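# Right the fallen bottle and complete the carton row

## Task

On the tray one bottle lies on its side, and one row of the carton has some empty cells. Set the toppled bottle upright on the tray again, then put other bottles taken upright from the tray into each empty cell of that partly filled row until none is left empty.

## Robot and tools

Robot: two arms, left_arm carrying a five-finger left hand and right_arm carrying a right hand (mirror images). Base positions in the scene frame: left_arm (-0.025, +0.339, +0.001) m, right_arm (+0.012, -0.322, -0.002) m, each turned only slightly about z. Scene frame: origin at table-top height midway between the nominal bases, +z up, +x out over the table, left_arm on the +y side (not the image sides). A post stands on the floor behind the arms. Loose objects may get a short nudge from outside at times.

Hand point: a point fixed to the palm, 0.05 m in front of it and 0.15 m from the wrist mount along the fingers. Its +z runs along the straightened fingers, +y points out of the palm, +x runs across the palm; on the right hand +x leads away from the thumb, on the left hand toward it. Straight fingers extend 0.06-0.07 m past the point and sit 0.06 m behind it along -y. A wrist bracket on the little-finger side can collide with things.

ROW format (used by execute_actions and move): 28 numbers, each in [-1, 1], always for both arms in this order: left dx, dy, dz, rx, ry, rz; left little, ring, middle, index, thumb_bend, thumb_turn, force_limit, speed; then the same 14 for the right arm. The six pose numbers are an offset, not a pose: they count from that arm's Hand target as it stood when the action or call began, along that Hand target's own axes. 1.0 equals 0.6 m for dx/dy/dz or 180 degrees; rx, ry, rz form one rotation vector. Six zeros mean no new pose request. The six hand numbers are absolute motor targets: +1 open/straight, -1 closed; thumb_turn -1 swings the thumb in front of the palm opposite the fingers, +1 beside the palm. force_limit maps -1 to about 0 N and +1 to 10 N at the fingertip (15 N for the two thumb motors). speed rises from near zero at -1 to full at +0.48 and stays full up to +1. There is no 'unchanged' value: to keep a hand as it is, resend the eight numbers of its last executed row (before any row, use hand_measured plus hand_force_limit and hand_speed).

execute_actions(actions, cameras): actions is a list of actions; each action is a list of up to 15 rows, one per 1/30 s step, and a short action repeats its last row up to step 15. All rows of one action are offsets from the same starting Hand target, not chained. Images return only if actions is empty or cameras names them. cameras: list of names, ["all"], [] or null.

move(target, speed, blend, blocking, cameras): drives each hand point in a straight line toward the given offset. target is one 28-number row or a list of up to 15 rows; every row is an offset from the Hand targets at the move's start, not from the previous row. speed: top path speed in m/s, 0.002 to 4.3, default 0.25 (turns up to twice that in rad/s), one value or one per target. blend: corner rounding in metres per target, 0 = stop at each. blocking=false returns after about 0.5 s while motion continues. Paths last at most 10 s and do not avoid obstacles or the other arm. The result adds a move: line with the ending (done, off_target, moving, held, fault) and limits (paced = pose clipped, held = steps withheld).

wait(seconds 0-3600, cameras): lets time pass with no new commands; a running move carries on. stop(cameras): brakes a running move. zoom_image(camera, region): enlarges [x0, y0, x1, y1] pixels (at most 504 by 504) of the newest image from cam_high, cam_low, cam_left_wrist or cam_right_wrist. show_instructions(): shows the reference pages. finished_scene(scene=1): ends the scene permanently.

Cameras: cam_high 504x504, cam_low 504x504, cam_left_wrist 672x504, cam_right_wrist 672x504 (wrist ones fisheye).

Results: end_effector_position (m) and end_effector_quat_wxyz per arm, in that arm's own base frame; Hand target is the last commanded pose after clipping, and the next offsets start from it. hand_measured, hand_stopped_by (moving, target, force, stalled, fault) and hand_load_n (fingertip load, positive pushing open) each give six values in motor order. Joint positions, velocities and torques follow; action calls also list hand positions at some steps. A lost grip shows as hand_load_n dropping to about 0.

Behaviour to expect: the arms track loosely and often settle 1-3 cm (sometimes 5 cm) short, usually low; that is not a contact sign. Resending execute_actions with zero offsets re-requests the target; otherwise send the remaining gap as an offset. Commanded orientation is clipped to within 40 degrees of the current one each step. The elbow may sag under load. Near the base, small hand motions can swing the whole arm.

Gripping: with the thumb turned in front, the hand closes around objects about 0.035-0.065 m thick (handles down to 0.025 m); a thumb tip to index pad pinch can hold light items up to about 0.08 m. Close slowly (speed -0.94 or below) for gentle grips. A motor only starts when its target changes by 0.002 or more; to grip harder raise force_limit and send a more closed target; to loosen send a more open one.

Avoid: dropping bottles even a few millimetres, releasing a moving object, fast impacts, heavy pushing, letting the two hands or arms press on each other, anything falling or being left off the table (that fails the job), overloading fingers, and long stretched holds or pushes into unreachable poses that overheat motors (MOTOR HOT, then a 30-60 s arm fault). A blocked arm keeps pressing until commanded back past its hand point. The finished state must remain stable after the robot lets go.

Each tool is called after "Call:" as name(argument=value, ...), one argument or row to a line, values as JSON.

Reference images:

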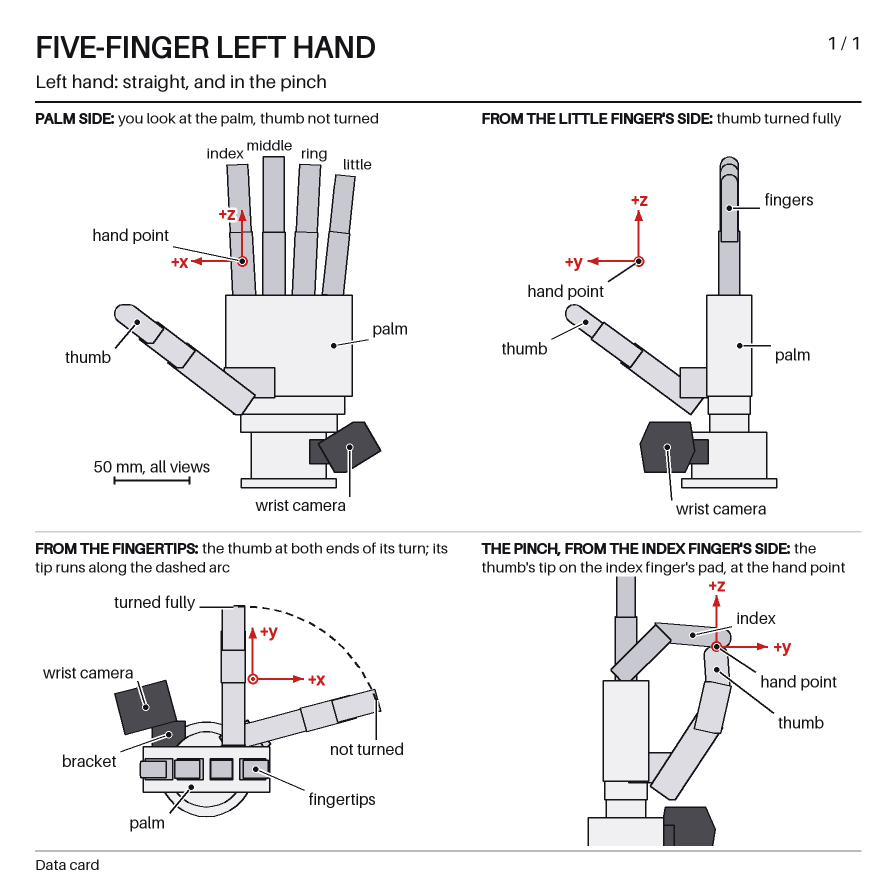

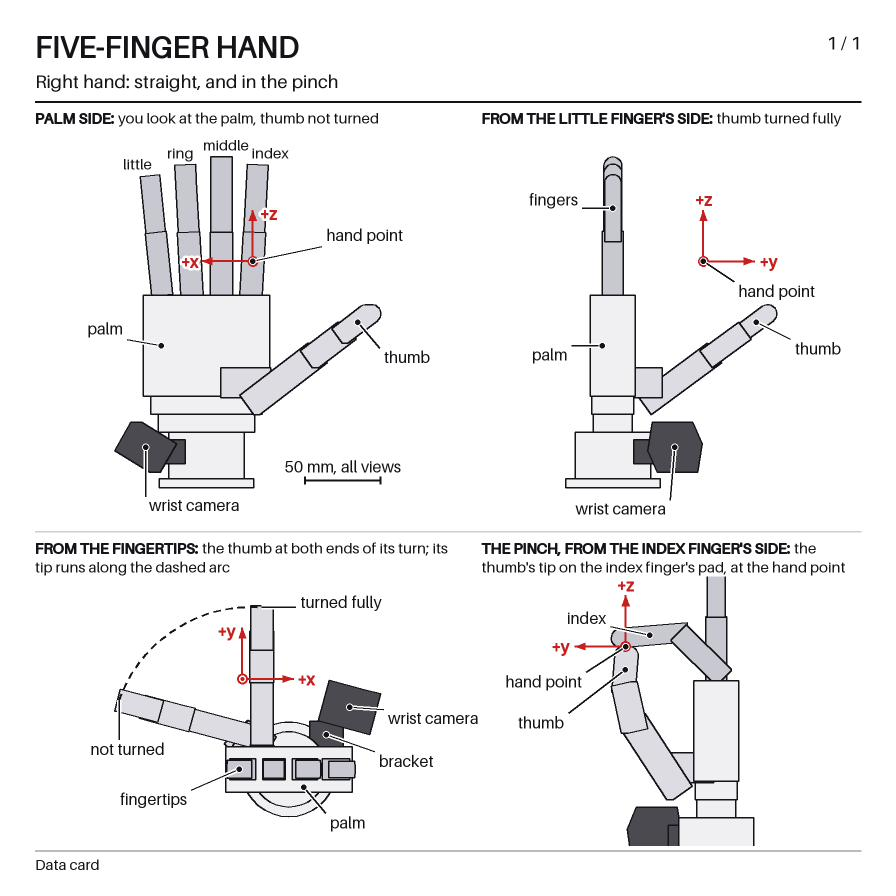

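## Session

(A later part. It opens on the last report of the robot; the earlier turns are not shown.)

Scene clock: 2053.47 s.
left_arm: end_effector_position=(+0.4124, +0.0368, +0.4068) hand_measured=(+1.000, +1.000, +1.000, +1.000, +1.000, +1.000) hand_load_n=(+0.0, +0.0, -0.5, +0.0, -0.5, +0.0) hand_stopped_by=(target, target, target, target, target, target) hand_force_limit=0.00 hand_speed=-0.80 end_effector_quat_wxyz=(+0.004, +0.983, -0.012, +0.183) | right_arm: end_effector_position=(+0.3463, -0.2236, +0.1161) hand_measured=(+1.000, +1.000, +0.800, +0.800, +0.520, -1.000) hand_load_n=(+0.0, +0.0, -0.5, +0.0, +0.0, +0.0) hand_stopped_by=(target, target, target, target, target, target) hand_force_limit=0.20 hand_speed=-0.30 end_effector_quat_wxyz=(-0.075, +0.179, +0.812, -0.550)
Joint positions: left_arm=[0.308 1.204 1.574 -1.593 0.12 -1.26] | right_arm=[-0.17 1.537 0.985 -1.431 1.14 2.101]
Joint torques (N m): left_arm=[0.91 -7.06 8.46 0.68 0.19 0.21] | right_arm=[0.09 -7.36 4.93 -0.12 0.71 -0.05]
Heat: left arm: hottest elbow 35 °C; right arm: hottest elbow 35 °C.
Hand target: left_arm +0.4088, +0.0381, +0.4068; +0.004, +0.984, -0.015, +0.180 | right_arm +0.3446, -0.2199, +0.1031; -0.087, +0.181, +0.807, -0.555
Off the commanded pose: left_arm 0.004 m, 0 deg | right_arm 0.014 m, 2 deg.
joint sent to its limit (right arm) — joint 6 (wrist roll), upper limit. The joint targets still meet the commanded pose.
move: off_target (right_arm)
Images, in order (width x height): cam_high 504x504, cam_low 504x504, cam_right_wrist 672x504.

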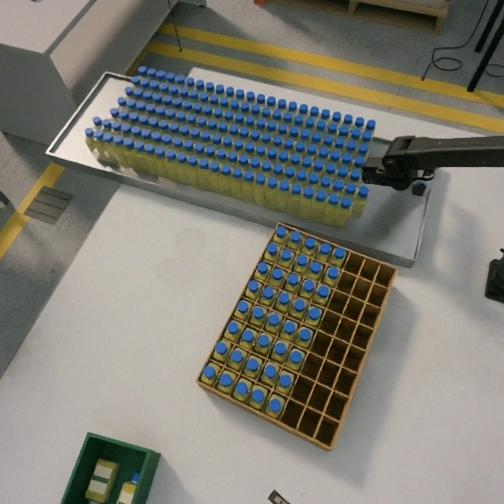

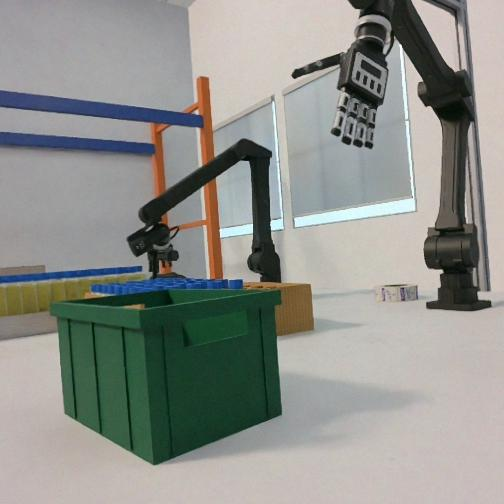

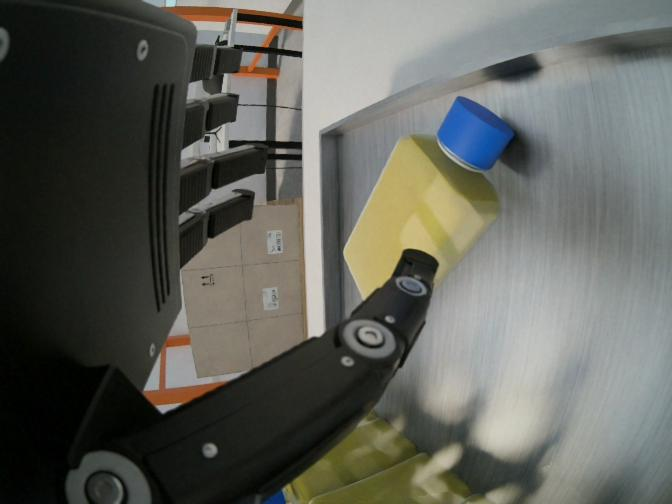

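Call:
move(
  target=[0,0,0,0,0,0,1,1,1,1,1,1,0,-0.8, 0.0012,0.051,0.0117,-0.002,-0.0309,-0.0123,1,1,0.8,0.8,0.52,-1,0.2,-0.3],
  speed=0.04,
  cameras=["cam_right_wrist","cam_low"],
)

Call:
zoom_image(
  camera="cam_right_wrist",
  region=[200, 0, 600, 400],
)

Call:
zoom_image(
  camera="cam_low",
  region=[100, 210, 250, 310],
)

Scene clock: 2081.47 s.
left_arm: end_effector_position=(+0.4124, +0.0368, +0.4068) hand_measured=(+1.000, +1.000, +1.000, +1.000, +1.000, +1.000) hand_load_n=(+0.0, +0.0, +0.0, +0.0, +0.0, +0.0) hand_stopped_by=(target, target, target, target, target, target) hand_force_limit=0.00 hand_speed=-0.80 end_effector_quat_wxyz=(+0.004, +0.983, -0.012, +0.183) | right_arm: end_effector_position=(+0.3512, -0.2191, +0.0842) hand_measured=(+1.000, +1.000, +0.800, +0.800, +0.520, -1.000) hand_load_n=(+0.0, +0.0, +0.0, +0.0, +0.0, +0.0) hand_stopped_by=(target, target, target, target, target, target) hand_force_limit=0.20 hand_speed=-0.30 end_effector_quat_wxyz=(-0.047, +0.152, +0.814, -0.558)
Joint positions: left_arm=[0.308 1.204 1.574 -1.593 0.12 -1.26] | right_arm=[-0.154 1.542 0.893 -1.203 1.173 1.975]
Joint torques (N m): left_arm=[0.91 -7.06 8.46 0.66 0.19 0.21] | right_arm=[0.03 -7.12 4.77 0.01 1.02 -0.18]
Heat: left arm: hottest elbow 35 °C; right arm: hottest elbow 34 °C.
Hand target: left_arm +0.4088, +0.0381, +0.4068; +0.004, +0.984, -0.015, +0.180 | right_arm +0.3475, -0.2159, +0.0721; -0.058, +0.138, +0.815, -0.559
Off the commanded pose: left_arm 0.004 m, 0 deg | right_arm 0.013 m, 2 deg.
move: off_target (right_arm)
Images, in order (width x height): cam_low 504x504, cam_right_wrist 672x504.

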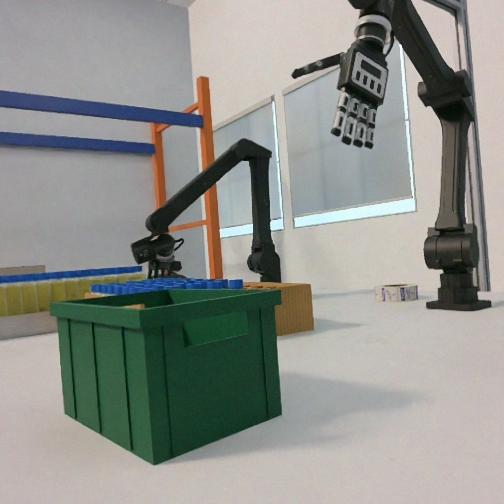

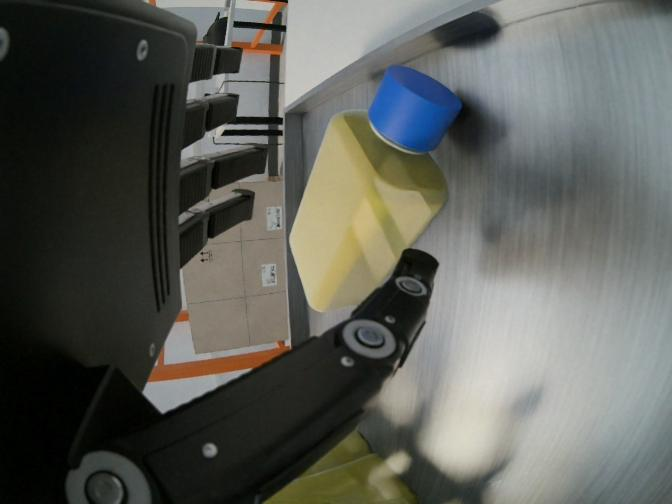

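Scaled by 1.260 from the camera's image (finer frame: 960x720).

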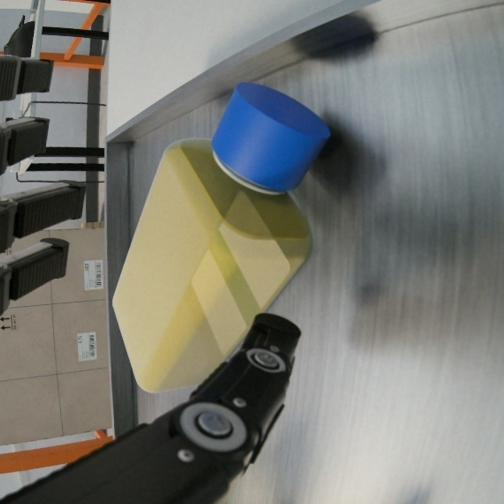

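Scaled by 3.360 from the camera's image (finer frame: 720x720).

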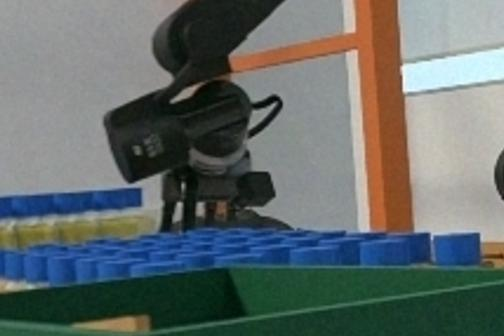

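Call:
move(
  target=[0,0,0,0,0,0,1,1,1,1,1,1,0,-0.8, 0.0008,0.0124,0.0049,0,0,0,1,1,0.8,0.8,0.52,-1,0.2,-0.3],
  speed=0.03,
)

Scene clock: 2107.50 s.
left_arm: end_effector_position=(+0.4124, +0.0368, +0.4068) hand_measured=(+1.000, +1.000, +1.000, +1.000, +1.000, +1.000) hand_load_n=(+0.0, +0.0, +0.0, +0.0, +0.0, +0.0) hand_stopped_by=(target, target, target, target, target, target) hand_force_limit=0.00 hand_speed=-0.80 end_effector_quat_wxyz=(+0.004, +0.983, -0.012, +0.183) | right_arm: end_effector_position=(+0.3533, -0.2195, +0.0805) hand_measured=(+1.000, +1.000, +0.800, +0.800, +0.520, -1.000) hand_load_n=(+0.0, +0.0, +0.0, +0.0, +0.0, +0.0) hand_stopped_by=(target, target, target, target, target, target) hand_force_limit=0.20 hand_speed=-0.30 end_effector_quat_wxyz=(-0.042, +0.155, +0.814, -0.559)
Joint positions: left_arm=[0.308 1.204 1.574 -1.593 0.12 -1.26] | right_arm=[-0.154 1.548 0.887 -1.178 1.174 1.973]
Joint torques (N m): left_arm=[0.97 -7.12 8.46 0.66 0.18 0.21] | right_arm=[0.09 -6.3 4.4 -0.01 0.96 -0.19]
Heat: left arm: hottest elbow 35 °C; right arm: hottest elbow 33 °C.
Hand target: left_arm +0.4088, +0.0381, +0.4068; +0.004, +0.984, -0.015, +0.180 | right_arm +0.3475, -0.2159, +0.0641; -0.058, +0.138, +0.815, -0.559
Off the commanded pose: left_arm 0.004 m, 0 deg | right_arm 0.018 m, 3 deg.
move: off_target (right_arm)

Call:
wait(
  seconds=0.2,
  cameras=["cam_right_wrist"],
)

Call:
zoom_image(
  camera="cam_right_wrist",
  region=[250, 50, 550, 350],
)

Scene clock: 2110.93 s.
left_arm: end_effector_position=(+0.4124, +0.0368, +0.4068) hand_measured=(+1.000, +1.000, +1.000, +1.000, +1.000, +1.000) hand_load_n=(+0.0, +0.0, +0.0, +0.0, +0.0, +0.0) hand_stopped_by=(target, target, target, target, target, target) hand_force_limit=0.00 hand_speed=-0.80 end_effector_quat_wxyz=(+0.004, +0.983, -0.012, +0.183) | right_arm: end_effector_position=(+0.3532, -0.2195, +0.0803) hand_measured=(+1.000, +1.000, +0.800, +0.800, +0.520, -1.000) hand_load_n=(+0.0, +0.0, +0.0, +0.0, +0.0, +0.0) hand_stopped_by=(target, target, target, target, target, target) hand_force_limit=0.20 hand_speed=-0.30 end_effector_quat_wxyz=(-0.042, +0.155, +0.814, -0.559)
Joint positions: left_arm=[0.308 1.204 1.574 -1.593 0.12 -1.26] | right_arm=[-0.154 1.548 0.887 -1.178 1.174 1.973]
Joint torques (N m): left_arm=[0.91 -7.12 8.44 0.68 0.18 0.21] | right_arm=[0.38 -6.36 4.45 0.01 0.94 -0.19]
Heat: left arm: hottest elbow 35 °C; right arm: hottest elbow 33 °C.
Hand target: left_arm +0.4088, +0.0381, +0.4068; +0.004, +0.984, -0.015, +0.180 | right_arm +0.3475, -0.2159, +0.0639; -0.058, +0.138, +0.815, -0.559
Off the commanded pose: left_arm 0.004 m, 0 deg | right_arm 0.018 m, 3 deg.
wait: 0.20 s; at rest from the start

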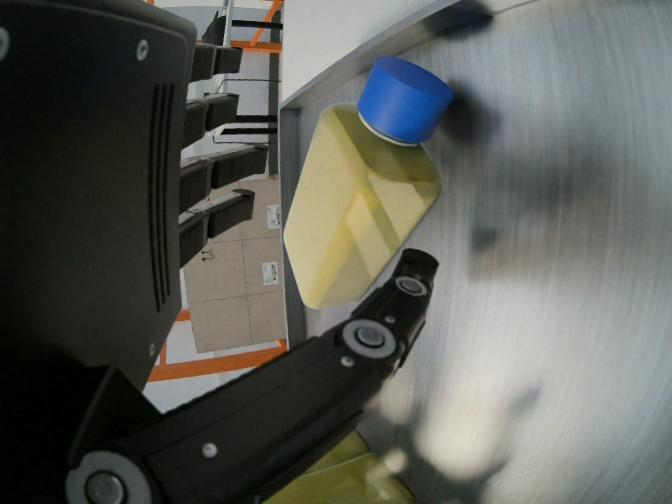

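Scaled by 1.680 from the camera's image (finer frame: 960x720).

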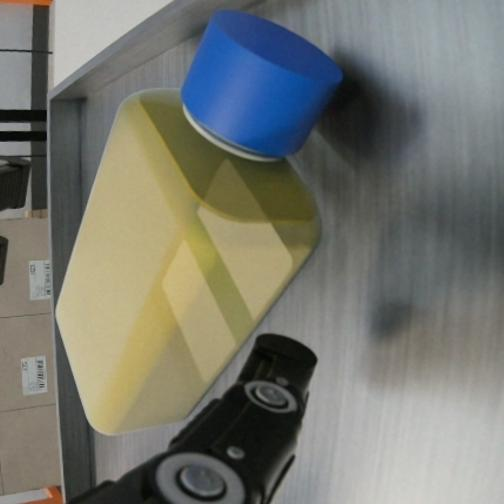

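Call:
move(
  target=[0,0,0,0,0,0,1,1,1,1,1,1,0,-0.8, 0,0,0,0,0,0,1,1,0.0,0.0,0.52,-1,-0.3,-0.9],
  speed=0.03,
  cameras=["cam_right_wrist","cam_high"],
)

Call:
zoom_image(
  camera="cam_right_wrist",
  region=[200, 0, 600, 400],
)

Scene clock: 2118.27 s.
left_arm: end_effector_position=(+0.4124, +0.0368, +0.4068) hand_measured=(+1.000, +1.000, +1.000, +1.000, +1.000, +1.000) hand_load_n=(+0.0, +0.0, +0.0, +0.0, +0.0, +0.0) hand_stopped_by=(target, target, target, target, target, target) hand_force_limit=0.00 hand_speed=-0.80 end_effector_quat_wxyz=(+0.004, +0.983, -0.012, +0.183) | right_arm: end_effector_position=(+0.3538, -0.2222, +0.0839) hand_measured=(+1.000, +1.000, +0.272, +0.280, +0.520, -1.000) hand_load_n=(+0.0, +0.0, +4.5, +2.5, +3.0, +0.0) hand_stopped_by=(target, target, force, force, target, target) hand_force_limit=-0.30 hand_speed=-0.90 end_effector_quat_wxyz=(-0.040, +0.152, +0.808, -0.568)
Joint positions: left_arm=[0.308 1.204 1.574 -1.593 0.12 -1.26] | right_arm=[-0.154 1.548 0.887 -1.178 1.197 1.972]
Joint torques (N m): left_arm=[0.91 -7.06 8.46 0.68 0.19 0.21] | right_arm=[0.26 -6.42 4.48 0.03 0.06 -0.2]
Heat: left arm: hottest elbow 35 °C; right arm: hottest elbow 33 °C.
Hand target: left_arm +0.4088, +0.0381, +0.4068; +0.004, +0.984, -0.015, +0.180 | right_arm +0.3475, -0.2159, +0.0639; -0.058, +0.138, +0.815, -0.559
Off the commanded pose: left_arm 0.004 m, 0 deg | right_arm 0.022 m, 3 deg.
move: done
Images, in order (width x height): cam_high 504x504, cam_right_wrist 672x504.

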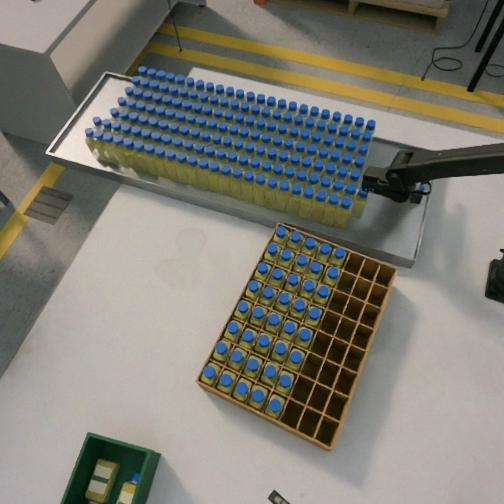

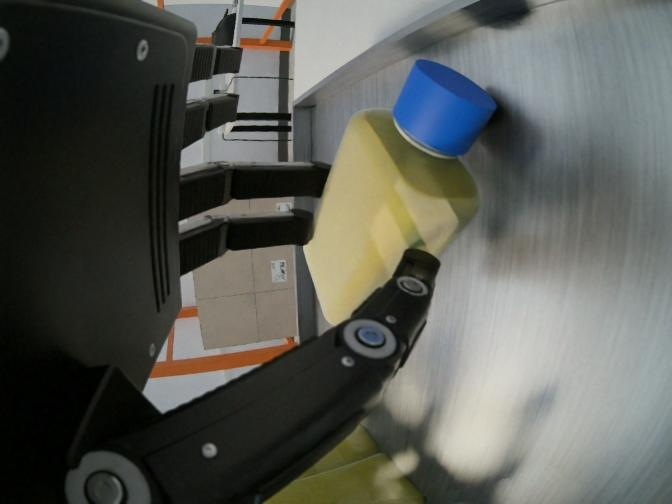

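Scaled by 1.260 from the camera's image (finer frame: 960x720).

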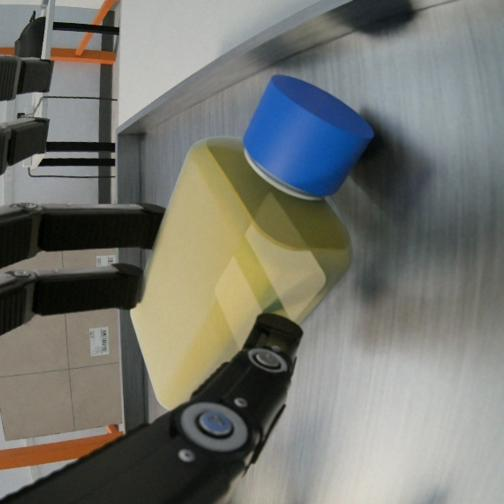

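Call:
zoom_image(
  camera="cam_right_wrist",
  region=[260, 100, 420, 280],
)

Scaled by 2.800 from the camera's image (finer frame: 960x720).

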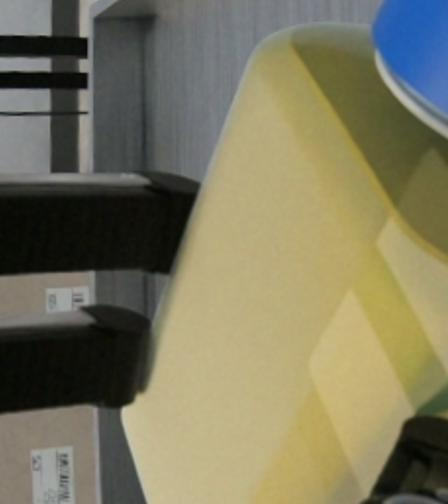

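Call:
move(
  target=[
    [0,0,0,0,0,0,1,1,1,1,1,1,0,-0.8, 0,0,0,0,0,0,1,1,0.75,0.75,0.52,-1,-0.3,-0.4],
    [0,0,0,0,0,0,1,1,1,1,1,1,0,-0.8, 0.0008,0.0124,0.0049,0,0,0,1,1,0.75,0.75,0.52,-1,-0.3,-0.4],
  ],
  speed=0.04,
  cameras=["cam_right_wrist"],
)

Call:
zoom_image(
  camera="cam_right_wrist",
  region=[200, 0, 600, 400],
)

Scene clock: 2138.30 s.
left_arm: end_effector_position=(+0.4124, +0.0368, +0.4068) hand_measured=(+1.000, +1.000, +1.000, +1.000, +1.000, +1.000) hand_load_n=(+0.0, +0.0, +0.0, +0.0, -0.5, +0.0) hand_stopped_by=(target, target, target, target, target, target) hand_force_limit=0.00 hand_speed=-0.80 end_effector_quat_wxyz=(+0.004, +0.983, -0.012, +0.183) | right_arm: end_effector_position=(+0.3567, -0.2203, +0.0795) hand_measured=(+1.000, +1.000, +0.750, +0.750, +0.520, -1.000) hand_load_n=(-0.5, +0.0, +0.0, +0.0, +0.0, +0.0) hand_stopped_by=(target, target, target, target, target, target) hand_force_limit=-0.30 hand_speed=-0.40 end_effector_quat_wxyz=(-0.034, +0.159, +0.812, -0.560)
Joint positions: left_arm=[0.308 1.204 1.574 -1.593 0.12 -1.26] | right_arm=[-0.153 1.55 0.884 -1.154 1.179 1.972]
Joint torques (N m): left_arm=[0.97 -7.12 8.46 0.66 0.19 0.21] | right_arm=[0.03 -5.71 4.07 -0.06 0.77 -0.2]
Heat: left arm: hottest elbow 35 °C; right arm: hottest elbow 32 °C.
Hand target: left_arm +0.4088, +0.0381, +0.4068; +0.004, +0.984, -0.015, +0.180 | right_arm +0.3474, -0.2158, +0.0559; -0.058, +0.138, +0.815, -0.559
Off the commanded pose: left_arm 0.004 m, 0 deg | right_arm 0.026 m, 4 deg.
move: off_target (right_arm)

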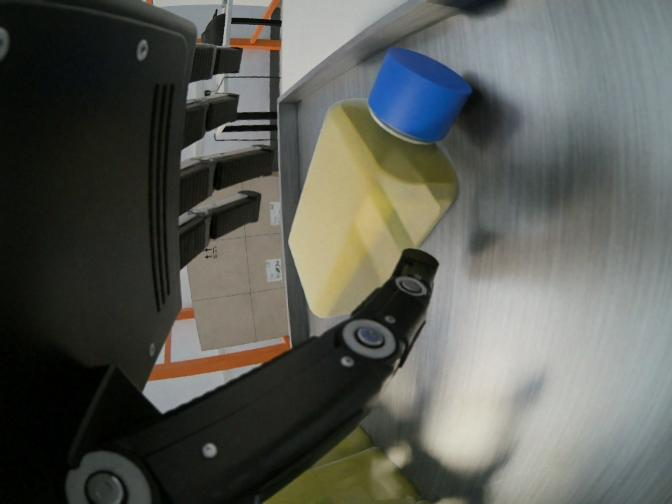

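Scaled by 1.260 from the camera's image (finer frame: 960x720).

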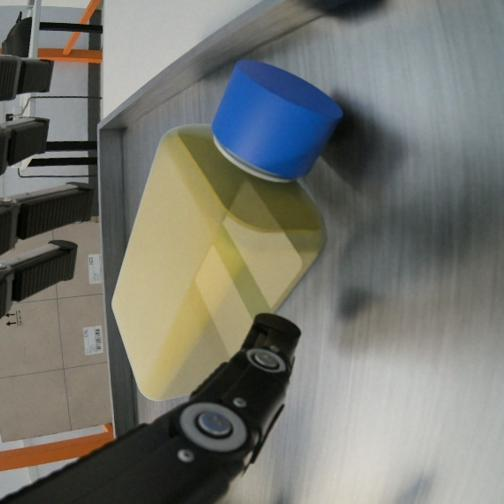

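Call:
move(
  target=[
    [0,0,0,0,0,0,1,1,1,1,1,1,0,-0.8, -0.0044,-0.068,-0.0269,0,0,0,1,1,1,1,0.3,-1,-0.3,-0.4],
    [0,0,0,0,0,0,1,1,1,1,1,1,0,-0.8, 0.088,-0.0583,-0.0663,0,0,0,1,1,1,1,0.3,-1,-0.3,-0.4],
    [0,0,0,0,0,0,1,1,1,1,1,1,0,-0.8, 0.0912,-0.0075,-0.0463,0,0,0,1,1,1,1,0.3,-1,-0.3,-0.4],
  ],
  speed=0.06,
  cameras=["cam_right_wrist","cam_high"],
)

Call:
zoom_image(
  camera="cam_right_wrist",
  region=[200, 0, 600, 400],
)

Scene clock: 2192.60 s.
left_arm: end_effector_position=(+0.4124, +0.0368, +0.4068) hand_measured=(+1.000, +1.000, +1.000, +1.000, +1.000, +1.000) hand_load_n=(+0.0, +0.0, +0.0, +0.0, +0.0, +0.0) hand_stopped_by=(target, target, target, target, target, target) hand_force_limit=0.00 hand_speed=-0.80 end_effector_quat_wxyz=(+0.004, +0.983, -0.012, +0.183) | right_arm: end_effector_position=(+0.3045, -0.1797, +0.0768) hand_measured=(+1.000, +1.000, +1.000, +1.000, +0.300, -1.000) hand_load_n=(+0.0, +0.0, +0.0, +0.0, +0.0, +0.0) hand_stopped_by=(target, target, target, target, target, target) hand_force_limit=-0.30 hand_speed=-0.40 end_effector_quat_wxyz=(-0.047, +0.134, +0.822, -0.552)
Joint positions: left_arm=[0.308 1.204 1.574 -1.593 0.12 -1.26] | right_arm=[-0.06 1.45 0.763 -1.301 1.135 2.101]
Joint torques (N m): left_arm=[0.97 -7.06 8.46 0.66 0.19 0.21] | right_arm=[0.09 -5.13 4.45 -0.17 0.73 -0.03]
Heat: left arm: hottest elbow 35 °C; right arm: hottest elbow 32 °C.
Hand target: left_arm +0.4088, +0.0381, +0.4068; +0.004, +0.984, -0.015, +0.180 | right_arm +0.3015, -0.1766, +0.0671; -0.058, +0.138, +0.815, -0.559
Off the commanded pose: left_arm 0.004 m, 0 deg | right_arm 0.011 m, 2 deg.
joint sent to its limit (right arm) — joint 6 (wrist roll), upper limit. The joint targets still meet the commanded pose.
move: off_target (right_arm)
Images, in order (width x height): cam_high 504x504, cam_right_wrist 672x504.

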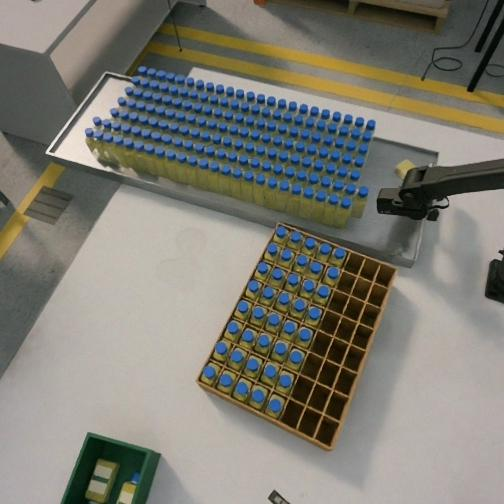

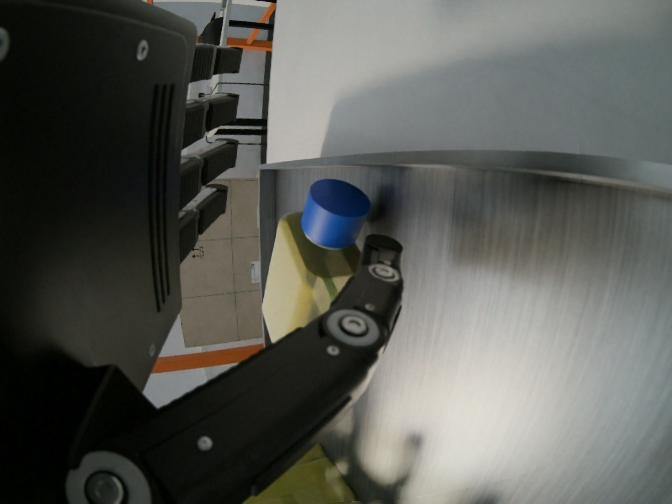

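Scaled by 1.260 from the camera's image (finer frame: 960x720).

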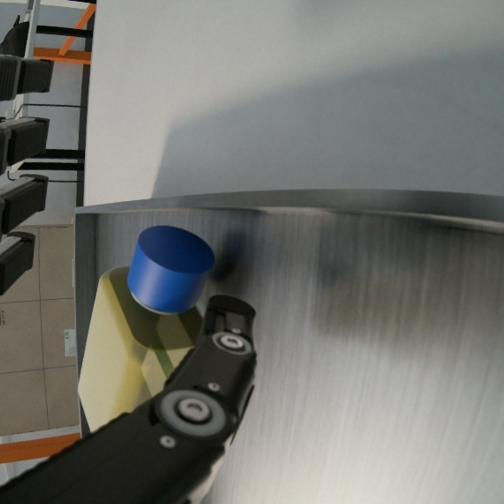

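Call:
move(
  target=[0,0,0,0,0,0,1,1,1,1,1,1,0,-0.8, -0.0021,-0.0183,0.0463,0,0,0,1,1,1,1,0.3,-1,-0.3,-0.4],
  speed=0.03,
  cameras=["cam_right_wrist","cam_high"],
)

Call:
zoom_image(
  camera="cam_right_wrist",
  region=[200, 0, 600, 400],
)

Scene clock: 2202.27 s.
left_arm: end_effector_position=(+0.4124, +0.0368, +0.4068) hand_measured=(+1.000, +1.000, +1.000, +1.000, +1.000, +1.000) hand_load_n=(+0.0, +0.0, +0.0, +0.0, -0.5, +0.0) hand_stopped_by=(target, target, target, target, target, target) hand_force_limit=0.00 hand_speed=-0.80 end_effector_quat_wxyz=(+0.004, +0.983, -0.012, +0.183) | right_arm: end_effector_position=(+0.2997, -0.2040, +0.0706) hand_measured=(+1.000, +1.000, +1.000, +1.000, +0.300, -1.000) hand_load_n=(+0.0, +0.0, +0.0, +0.0, +0.0, +0.0) hand_stopped_by=(target, target, target, target, target, target) hand_force_limit=-0.30 hand_speed=-0.40 end_effector_quat_wxyz=(-0.053, +0.140, +0.816, -0.559)
Joint positions: left_arm=[0.308 1.204 1.574 -1.593 0.12 -1.26] | right_arm=[-0.132 1.45 0.741 -1.184 1.17 1.994]
Joint torques (N m): left_arm=[0.97 -7.06 8.47 0.66 0.19 0.21] | right_arm=[-0.79 -6.65 4.36 0.02 1 -0.2]
Heat: left arm: hottest elbow 35 °C; right arm: hottest elbow 31 °C.
Hand target: left_arm +0.4088, +0.0381, +0.4068; +0.004, +0.984, -0.015, +0.180 | right_arm +0.2939, -0.2056, +0.0670; -0.058, +0.138, +0.815, -0.559
Off the commanded pose: left_arm 0.004 m, 0 deg | right_arm 0.007 m, 1 deg.
move: done
Images, in order (width x height): cam_high 504x504, cam_right_wrist 672x504.

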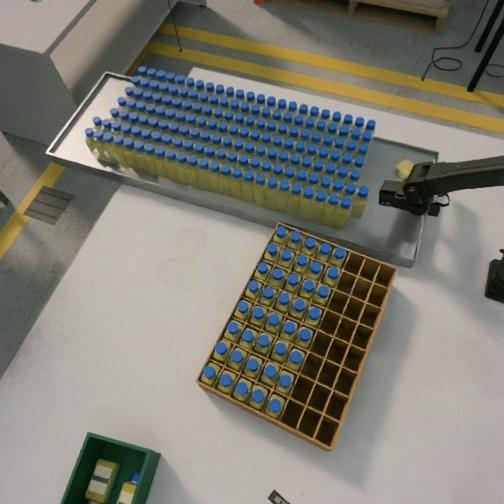

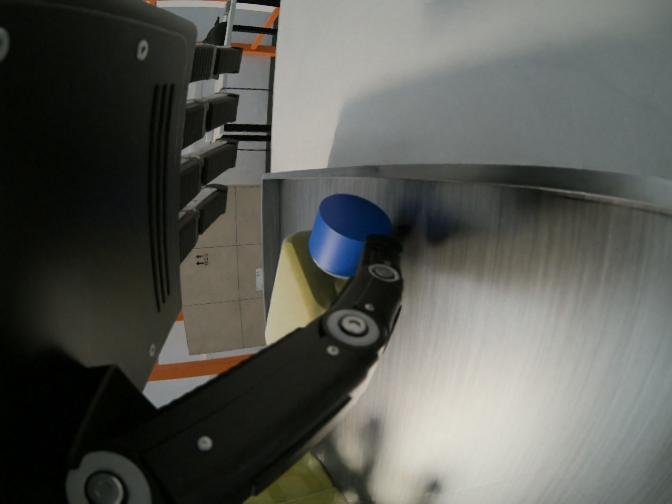

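Scaled by 1.260 from the camera's image (finer frame: 960x720).

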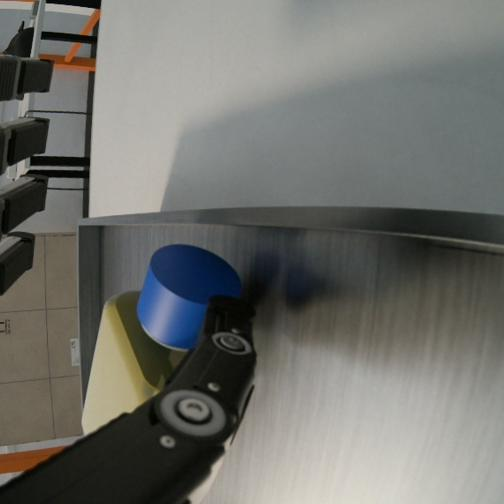

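Call:
move(
  target=[0,0,0,0,0,0,1,1,1,1,1,1,0,-0.8, -0.0018,-0.0230,0.0386,0,0,0,1,1,1,1,0.3,-1,-0.3,-0.4],
  speed=0.03,
  cameras=["cam_right_wrist","cam_high"],
)

Call:
zoom_image(
  camera="cam_right_wrist",
  region=[200, 0, 600, 400],
)

Scene clock: 2217.20 s.
left_arm: end_effector_position=(+0.4124, +0.0368, +0.4068) hand_measured=(+1.000, +1.000, +1.000, +1.000, +1.000, +1.000) hand_load_n=(+0.0, +0.0, +0.0, +0.0, +0.0, +0.0) hand_stopped_by=(target, target, target, target, target, target) hand_force_limit=0.00 hand_speed=-0.80 end_effector_quat_wxyz=(+0.004, +0.983, -0.012, +0.183) | right_arm: end_effector_position=(+0.2928, -0.2298, +0.0726) hand_measured=(+1.000, +1.000, +1.000, +1.000, +0.300, -1.000) hand_load_n=(+0.0, +0.0, +0.0, +0.0, +0.0, +0.0) hand_stopped_by=(target, target, target, target, target, target) hand_force_limit=-0.30 hand_speed=-0.40 end_effector_quat_wxyz=(-0.056, +0.137, +0.816, -0.559)
Joint positions: left_arm=[0.308 1.204 1.574 -1.593 0.12 -1.26] | right_arm=[-0.218 1.398 0.706 -1.002 1.19 1.77]
Joint torques (N m): left_arm=[0.97 -7 8.46 0.65 0.18 0.21] | right_arm=[-0.97 -7.12 4.64 0.23 1.02 -0.22]
Heat: left arm: hottest elbow 35 °C; right arm: hottest elbow 31 °C.
Hand target: left_arm +0.4088, +0.0381, +0.4068; +0.004, +0.984, -0.015, +0.180 | right_arm +0.2870, -0.2313, +0.0715; -0.058, +0.138, +0.815, -0.559
Off the commanded pose: left_arm 0.004 m, 0 deg | right_arm 0.006 m, 0 deg.
move: done
Images, in order (width x height): cam_high 504x504, cam_right_wrist 672x504.

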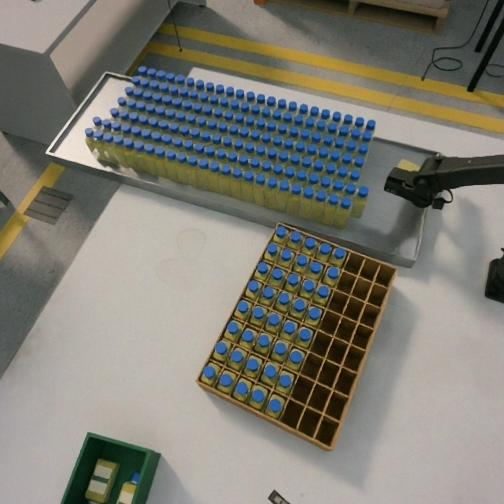

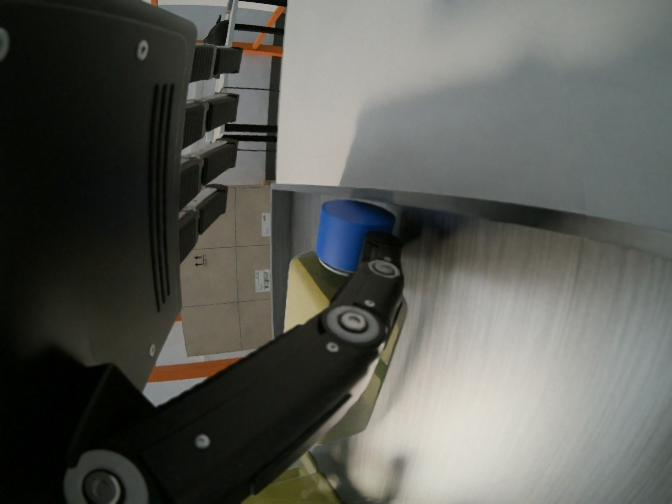

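Scaled by 1.260 from the camera's image (finer frame: 960x720).

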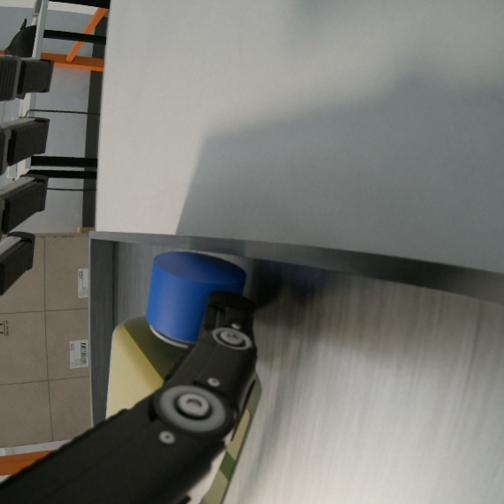

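Call:
move(
  target=[
    [0,0,0,0,0,0,1,1,1,1,1,1,0,-0.8, -0.0045,-0.0695,-0.0275,0,0,0,1,1,1,1,0.3,-1,-0.3,-0.4],
    [0,0,0,0,0,0,1,1,1,1,1,1,0,-0.8, -0.0943,-0.0513,-0.0587,0,0,0,1,1,1,1,0.3,-1,-0.3,-0.4],
  ],
  speed=0.06,
  cameras=["cam_right_wrist","cam_high"],
)

Call:
zoom_image(
  camera="cam_right_wrist",
  region=[200, 0, 600, 400],
)

Scene clock: 2229.30 s.
left_arm: end_effector_position=(+0.4124, +0.0368, +0.4068) hand_measured=(+1.000, +1.000, +1.000, +1.000, +1.000, +1.000) hand_load_n=(+0.0, +0.0, +0.0, +0.0, +0.0, +0.0) hand_stopped_by=(target, target, target, target, target, target) hand_force_limit=0.00 hand_speed=-0.80 end_effector_quat_wxyz=(+0.004, +0.983, -0.012, +0.183) | right_arm: end_effector_position=(+0.3301, -0.2265, +0.1126) hand_measured=(+1.000, +1.000, +1.000, +1.000, +0.300, -1.000) hand_load_n=(+0.0, +0.0, +0.0, +0.0, +0.0, +0.0) hand_stopped_by=(target, target, target, target, target, target) hand_force_limit=-0.30 hand_speed=-0.40 end_effector_quat_wxyz=(-0.064, +0.135, +0.815, -0.560)
Joint positions: left_arm=[0.308 1.204 1.574 -1.593 0.12 -1.26] | right_arm=[-0.183 1.447 0.88 -1.241 1.187 1.876]
Joint torques (N m): left_arm=[0.97 -7 8.46 0.66 0.19 0.21] | right_arm=[0.15 -6.12 8.73 -0.58 0.77 -0.02]
Heat: left arm: hottest elbow 35 °C; right arm: hottest elbow 31 °C.
Hand target: left_arm +0.4088, +0.0381, +0.4068; +0.004, +0.984, -0.015, +0.180 | right_arm +0.3449, -0.2265, +0.1164; -0.058, +0.138, +0.815, -0.559
Off the commanded pose: left_arm 0.004 m, 0 deg | right_arm 0.015 m, 1 deg.
move: off_target (right_arm)
Images, in order (width x height): cam_high 504x504, cam_right_wrist 672x504.

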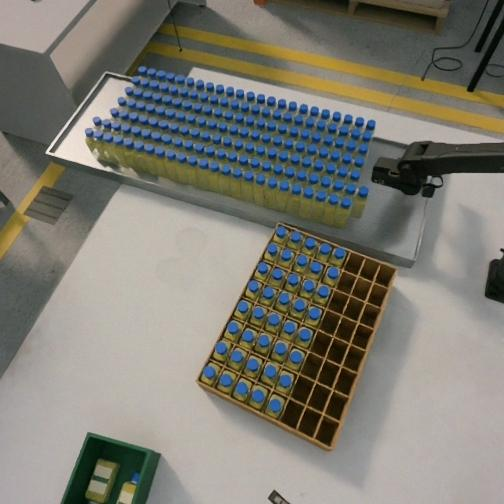

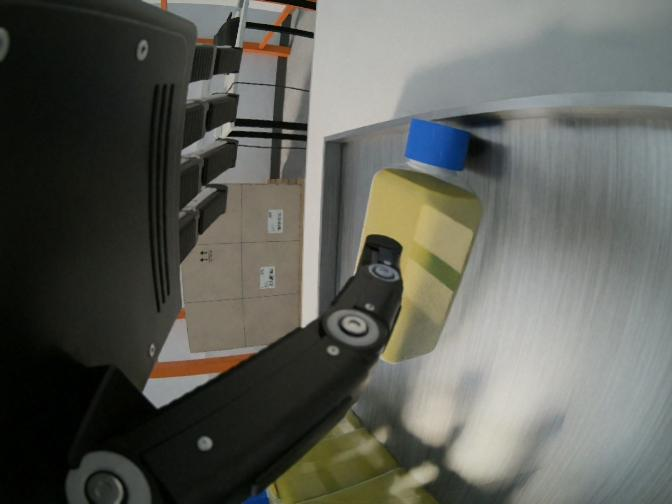

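Scaled by 1.260 from the camera's image (finer frame: 960x720).

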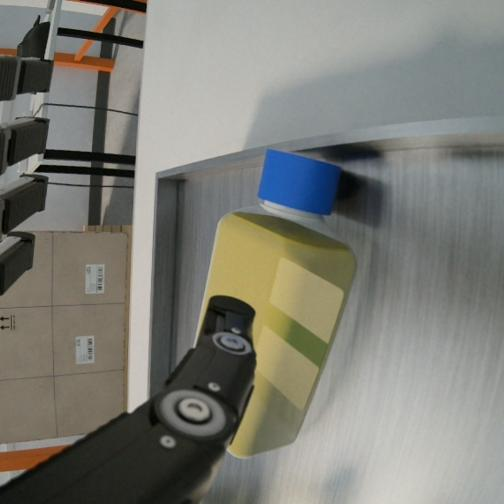

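Call:
move(
  target=[0,0,0,0,0,0,1,1,1,1,1,1,0,-0.8, 0.0115,0.081,0.0218,0,0,0,1,1,1,1,0.3,-1,-0.3,-0.4],
  speed=0.04,
  cameras=["cam_right_wrist","cam_high"],
)

Call:
zoom_image(
  camera="cam_right_wrist",
  region=[200, 0, 600, 400],
)

Scene clock: 2252.60 s.
left_arm: end_effector_position=(+0.4124, +0.0368, +0.4068) hand_measured=(+1.000, +1.000, +1.000, +1.000, +1.000, +1.000) hand_load_n=(+0.0, +0.0, +0.0, +0.0, +0.0, +0.0) hand_stopped_by=(target, target, target, target, target, target) hand_force_limit=0.00 hand_speed=-0.80 end_effector_quat_wxyz=(+0.004, +0.983, -0.012, +0.183) | right_arm: end_effector_position=(+0.3456, -0.2234, +0.0785) hand_measured=(+1.000, +1.000, +1.000, +1.000, +0.300, -1.000) hand_load_n=(+0.0, +0.0, +0.0, +0.0, +0.0, +0.0) hand_stopped_by=(target, target, target, target, target, target) hand_force_limit=-0.30 hand_speed=-0.40 end_effector_quat_wxyz=(-0.051, +0.145, +0.814, -0.560)
Joint positions: left_arm=[0.308 1.204 1.574 -1.593 0.12 -1.26] | right_arm=[-0.167 1.537 0.869 -1.152 1.183 1.923]
Joint torques (N m): left_arm=[0.97 -7.12 8.44 0.66 0.18 0.21] | right_arm=[0.32 -6.95 4.74 0.06 0.78 -0.02]
Heat: left arm: hottest elbow 35 °C; right arm: hottest elbow 32 °C.
Hand target: left_arm +0.4088, +0.0381, +0.4068; +0.004, +0.984, -0.015, +0.180 | right_arm +0.3429, -0.2199, +0.0660; -0.058, +0.138, +0.815, -0.559
Off the commanded pose: left_arm 0.004 m, 0 deg | right_arm 0.013 m, 1 deg.
move: off_target (right_arm)
Images, in order (width x height): cam_high 504x504, cam_right_wrist 672x504.

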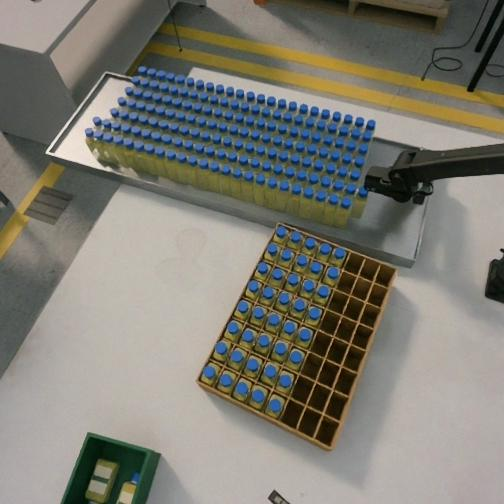

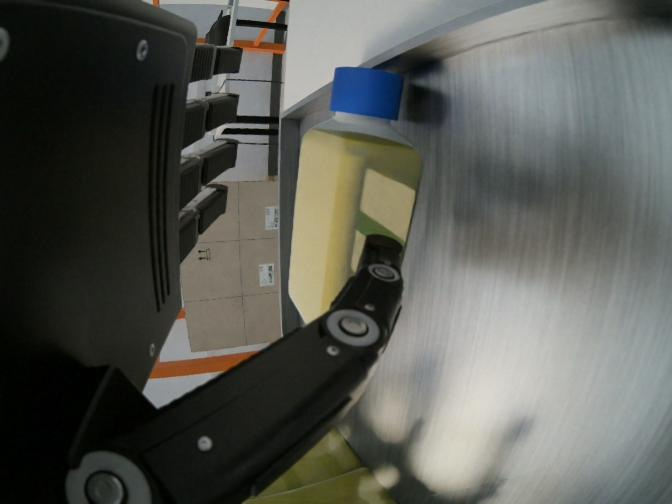

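Scaled by 1.260 from the camera's image (finer frame: 960x720).

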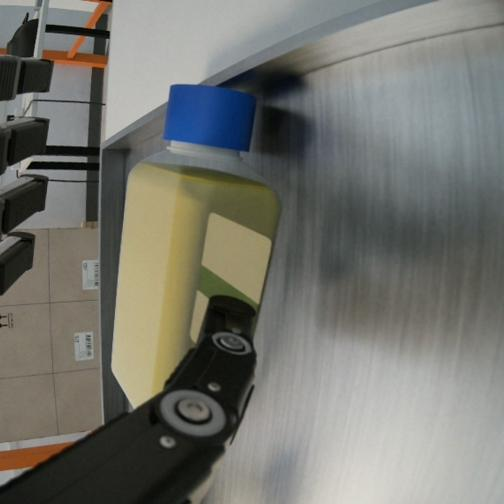

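Call:
move(
  target=[0,0,0,0,0,0,1,1,1,1,1,1,0,-0.8, 0,0,0,0,0,0,1,1,0.0,0.0,0.3,-1,-0.3,-0.85],
  speed=0.03,
  cameras=["cam_right_wrist"],
)

Call:
zoom_image(
  camera="cam_right_wrist",
  region=[200, 0, 600, 400],
)

Scene clock: 2275.93 s.
left_arm: end_effector_position=(+0.4124, +0.0368, +0.4068) hand_measured=(+1.000, +1.000, +1.000, +1.000, +1.000, +1.000) hand_load_n=(+0.0, +0.0, +0.0, +0.0, +0.0, +0.0) hand_stopped_by=(target, target, target, target, target, target) hand_force_limit=0.00 hand_speed=-0.80 end_effector_quat_wxyz=(+0.004, +0.983, -0.012, +0.183) | right_arm: end_effector_position=(+0.3459, -0.2239, +0.0790) hand_measured=(+1.000, +1.000, +0.336, +0.322, +0.302, -1.000) hand_load_n=(+0.0, +0.0, +4.5, +6.0, +8.0, +0.0) hand_stopped_by=(target, target, force, force, target, target) hand_force_limit=-0.30 hand_speed=-0.85 end_effector_quat_wxyz=(-0.050, +0.146, +0.813, -0.562)
Joint positions: left_arm=[0.308 1.204 1.574 -1.593 0.12 -1.26] | right_arm=[-0.167 1.537 0.869 -1.152 1.185 1.928]
Joint torques (N m): left_arm=[0.91 -7.06 8.47 0.66 0.18 0.21] | right_arm=[0.15 -6.83 4.75 0.08 0.67 -0.08]
Heat: left arm: hottest elbow 35 °C; right arm: hottest elbow 32 °C.
Hand target: left_arm +0.4088, +0.0381, +0.4068; +0.004, +0.984, -0.015, +0.180 | right_arm +0.3429, -0.2199, +0.0661; -0.058, +0.138, +0.815, -0.559
Off the commanded pose: left_arm 0.004 m, 0 deg | right_arm 0.014 m, 1 deg.
move: done

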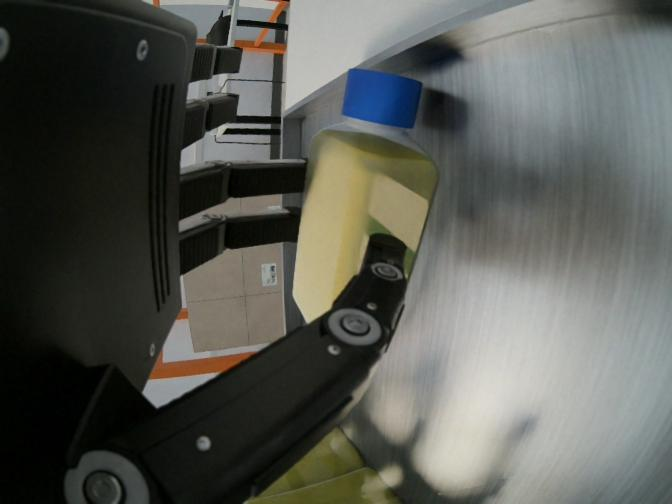

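Scaled by 1.260 from the camera's image (finer frame: 960x720).

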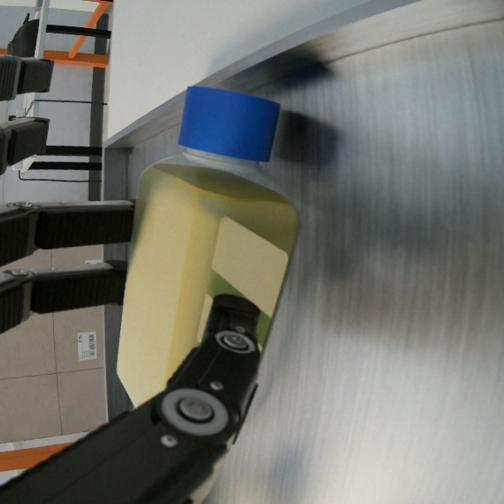

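Call:
move(
  target=[0,0,0,0,0,0,1,1,1,1,1,1,0,-0.8, -0.0045,-0.0695,-0.0275,0,0,0,1,1,0.0,0.0,0.3,-1,-0.3,-0.85],
  speed=0.03,
  cameras=["cam_right_wrist","cam_low"],
)

Call:
zoom_image(
  camera="cam_right_wrist",
  region=[200, 0, 600, 400],
)

Scene clock: 2282.37 s.
left_arm: end_effector_position=(+0.4124, +0.0368, +0.4068) hand_measured=(+1.000, +1.000, +1.000, +1.000, +1.000, +1.000) hand_load_n=(+0.0, +0.0, +0.0, +0.0, +0.0, +0.0) hand_stopped_by=(target, target, target, target, target, target) hand_force_limit=0.00 hand_speed=-0.80 end_effector_quat_wxyz=(+0.004, +0.983, -0.012, +0.183) | right_arm: end_effector_position=(+0.3292, -0.2186, +0.0970) hand_measured=(+1.000, +1.000, +0.336, +0.322, +0.300, -1.000) hand_load_n=(+0.0, +0.0, +0.0, +0.0, +0.0, +0.0) hand_stopped_by=(target, target, force, force, target, target) hand_force_limit=-0.30 hand_speed=-0.85 end_effector_quat_wxyz=(-0.072, +0.130, +0.815, -0.559)
Joint positions: left_arm=[0.308 1.204 1.574 -1.593 0.12 -1.26] | right_arm=[-0.162 1.488 0.873 -1.265 1.179 1.932]
Joint torques (N m): left_arm=[0.91 -7.06 8.46 0.66 0.19 0.21] | right_arm=[0.03 -8.59 8.44 -0.66 0.9 -0.13]
Heat: left arm: hottest elbow 35 °C; right arm: hottest elbow 32 °C.
Hand target: left_arm +0.4088, +0.0381, +0.4068; +0.004, +0.984, -0.015, +0.180 | right_arm +0.3428, -0.2199, +0.1109; -0.058, +0.138, +0.815, -0.559
Off the commanded pose: left_arm 0.004 m, 0 deg | right_arm 0.020 m, 2 deg.
move: off_target (right_arm)
Images, in order (width x height): cam_low 504x504, cam_right_wrist 672x504.

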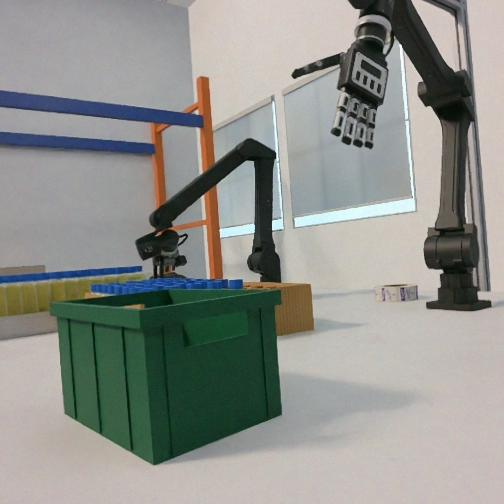

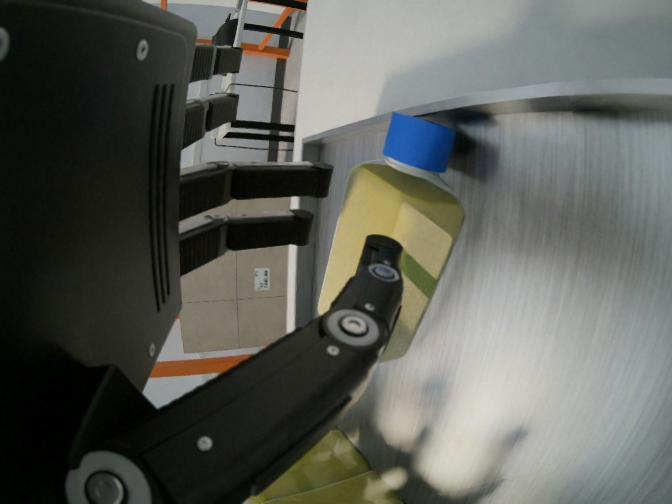

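Scaled by 1.260 from the camera's image (finer frame: 960x720).

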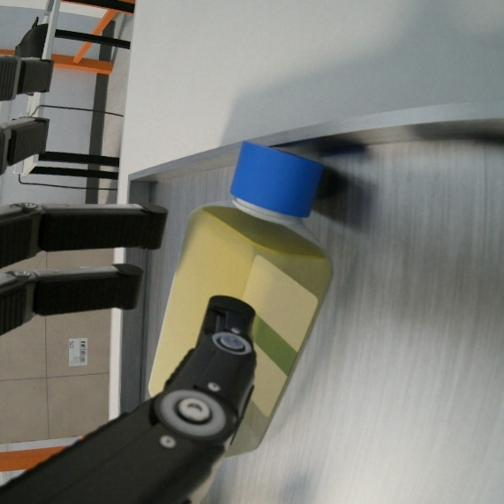

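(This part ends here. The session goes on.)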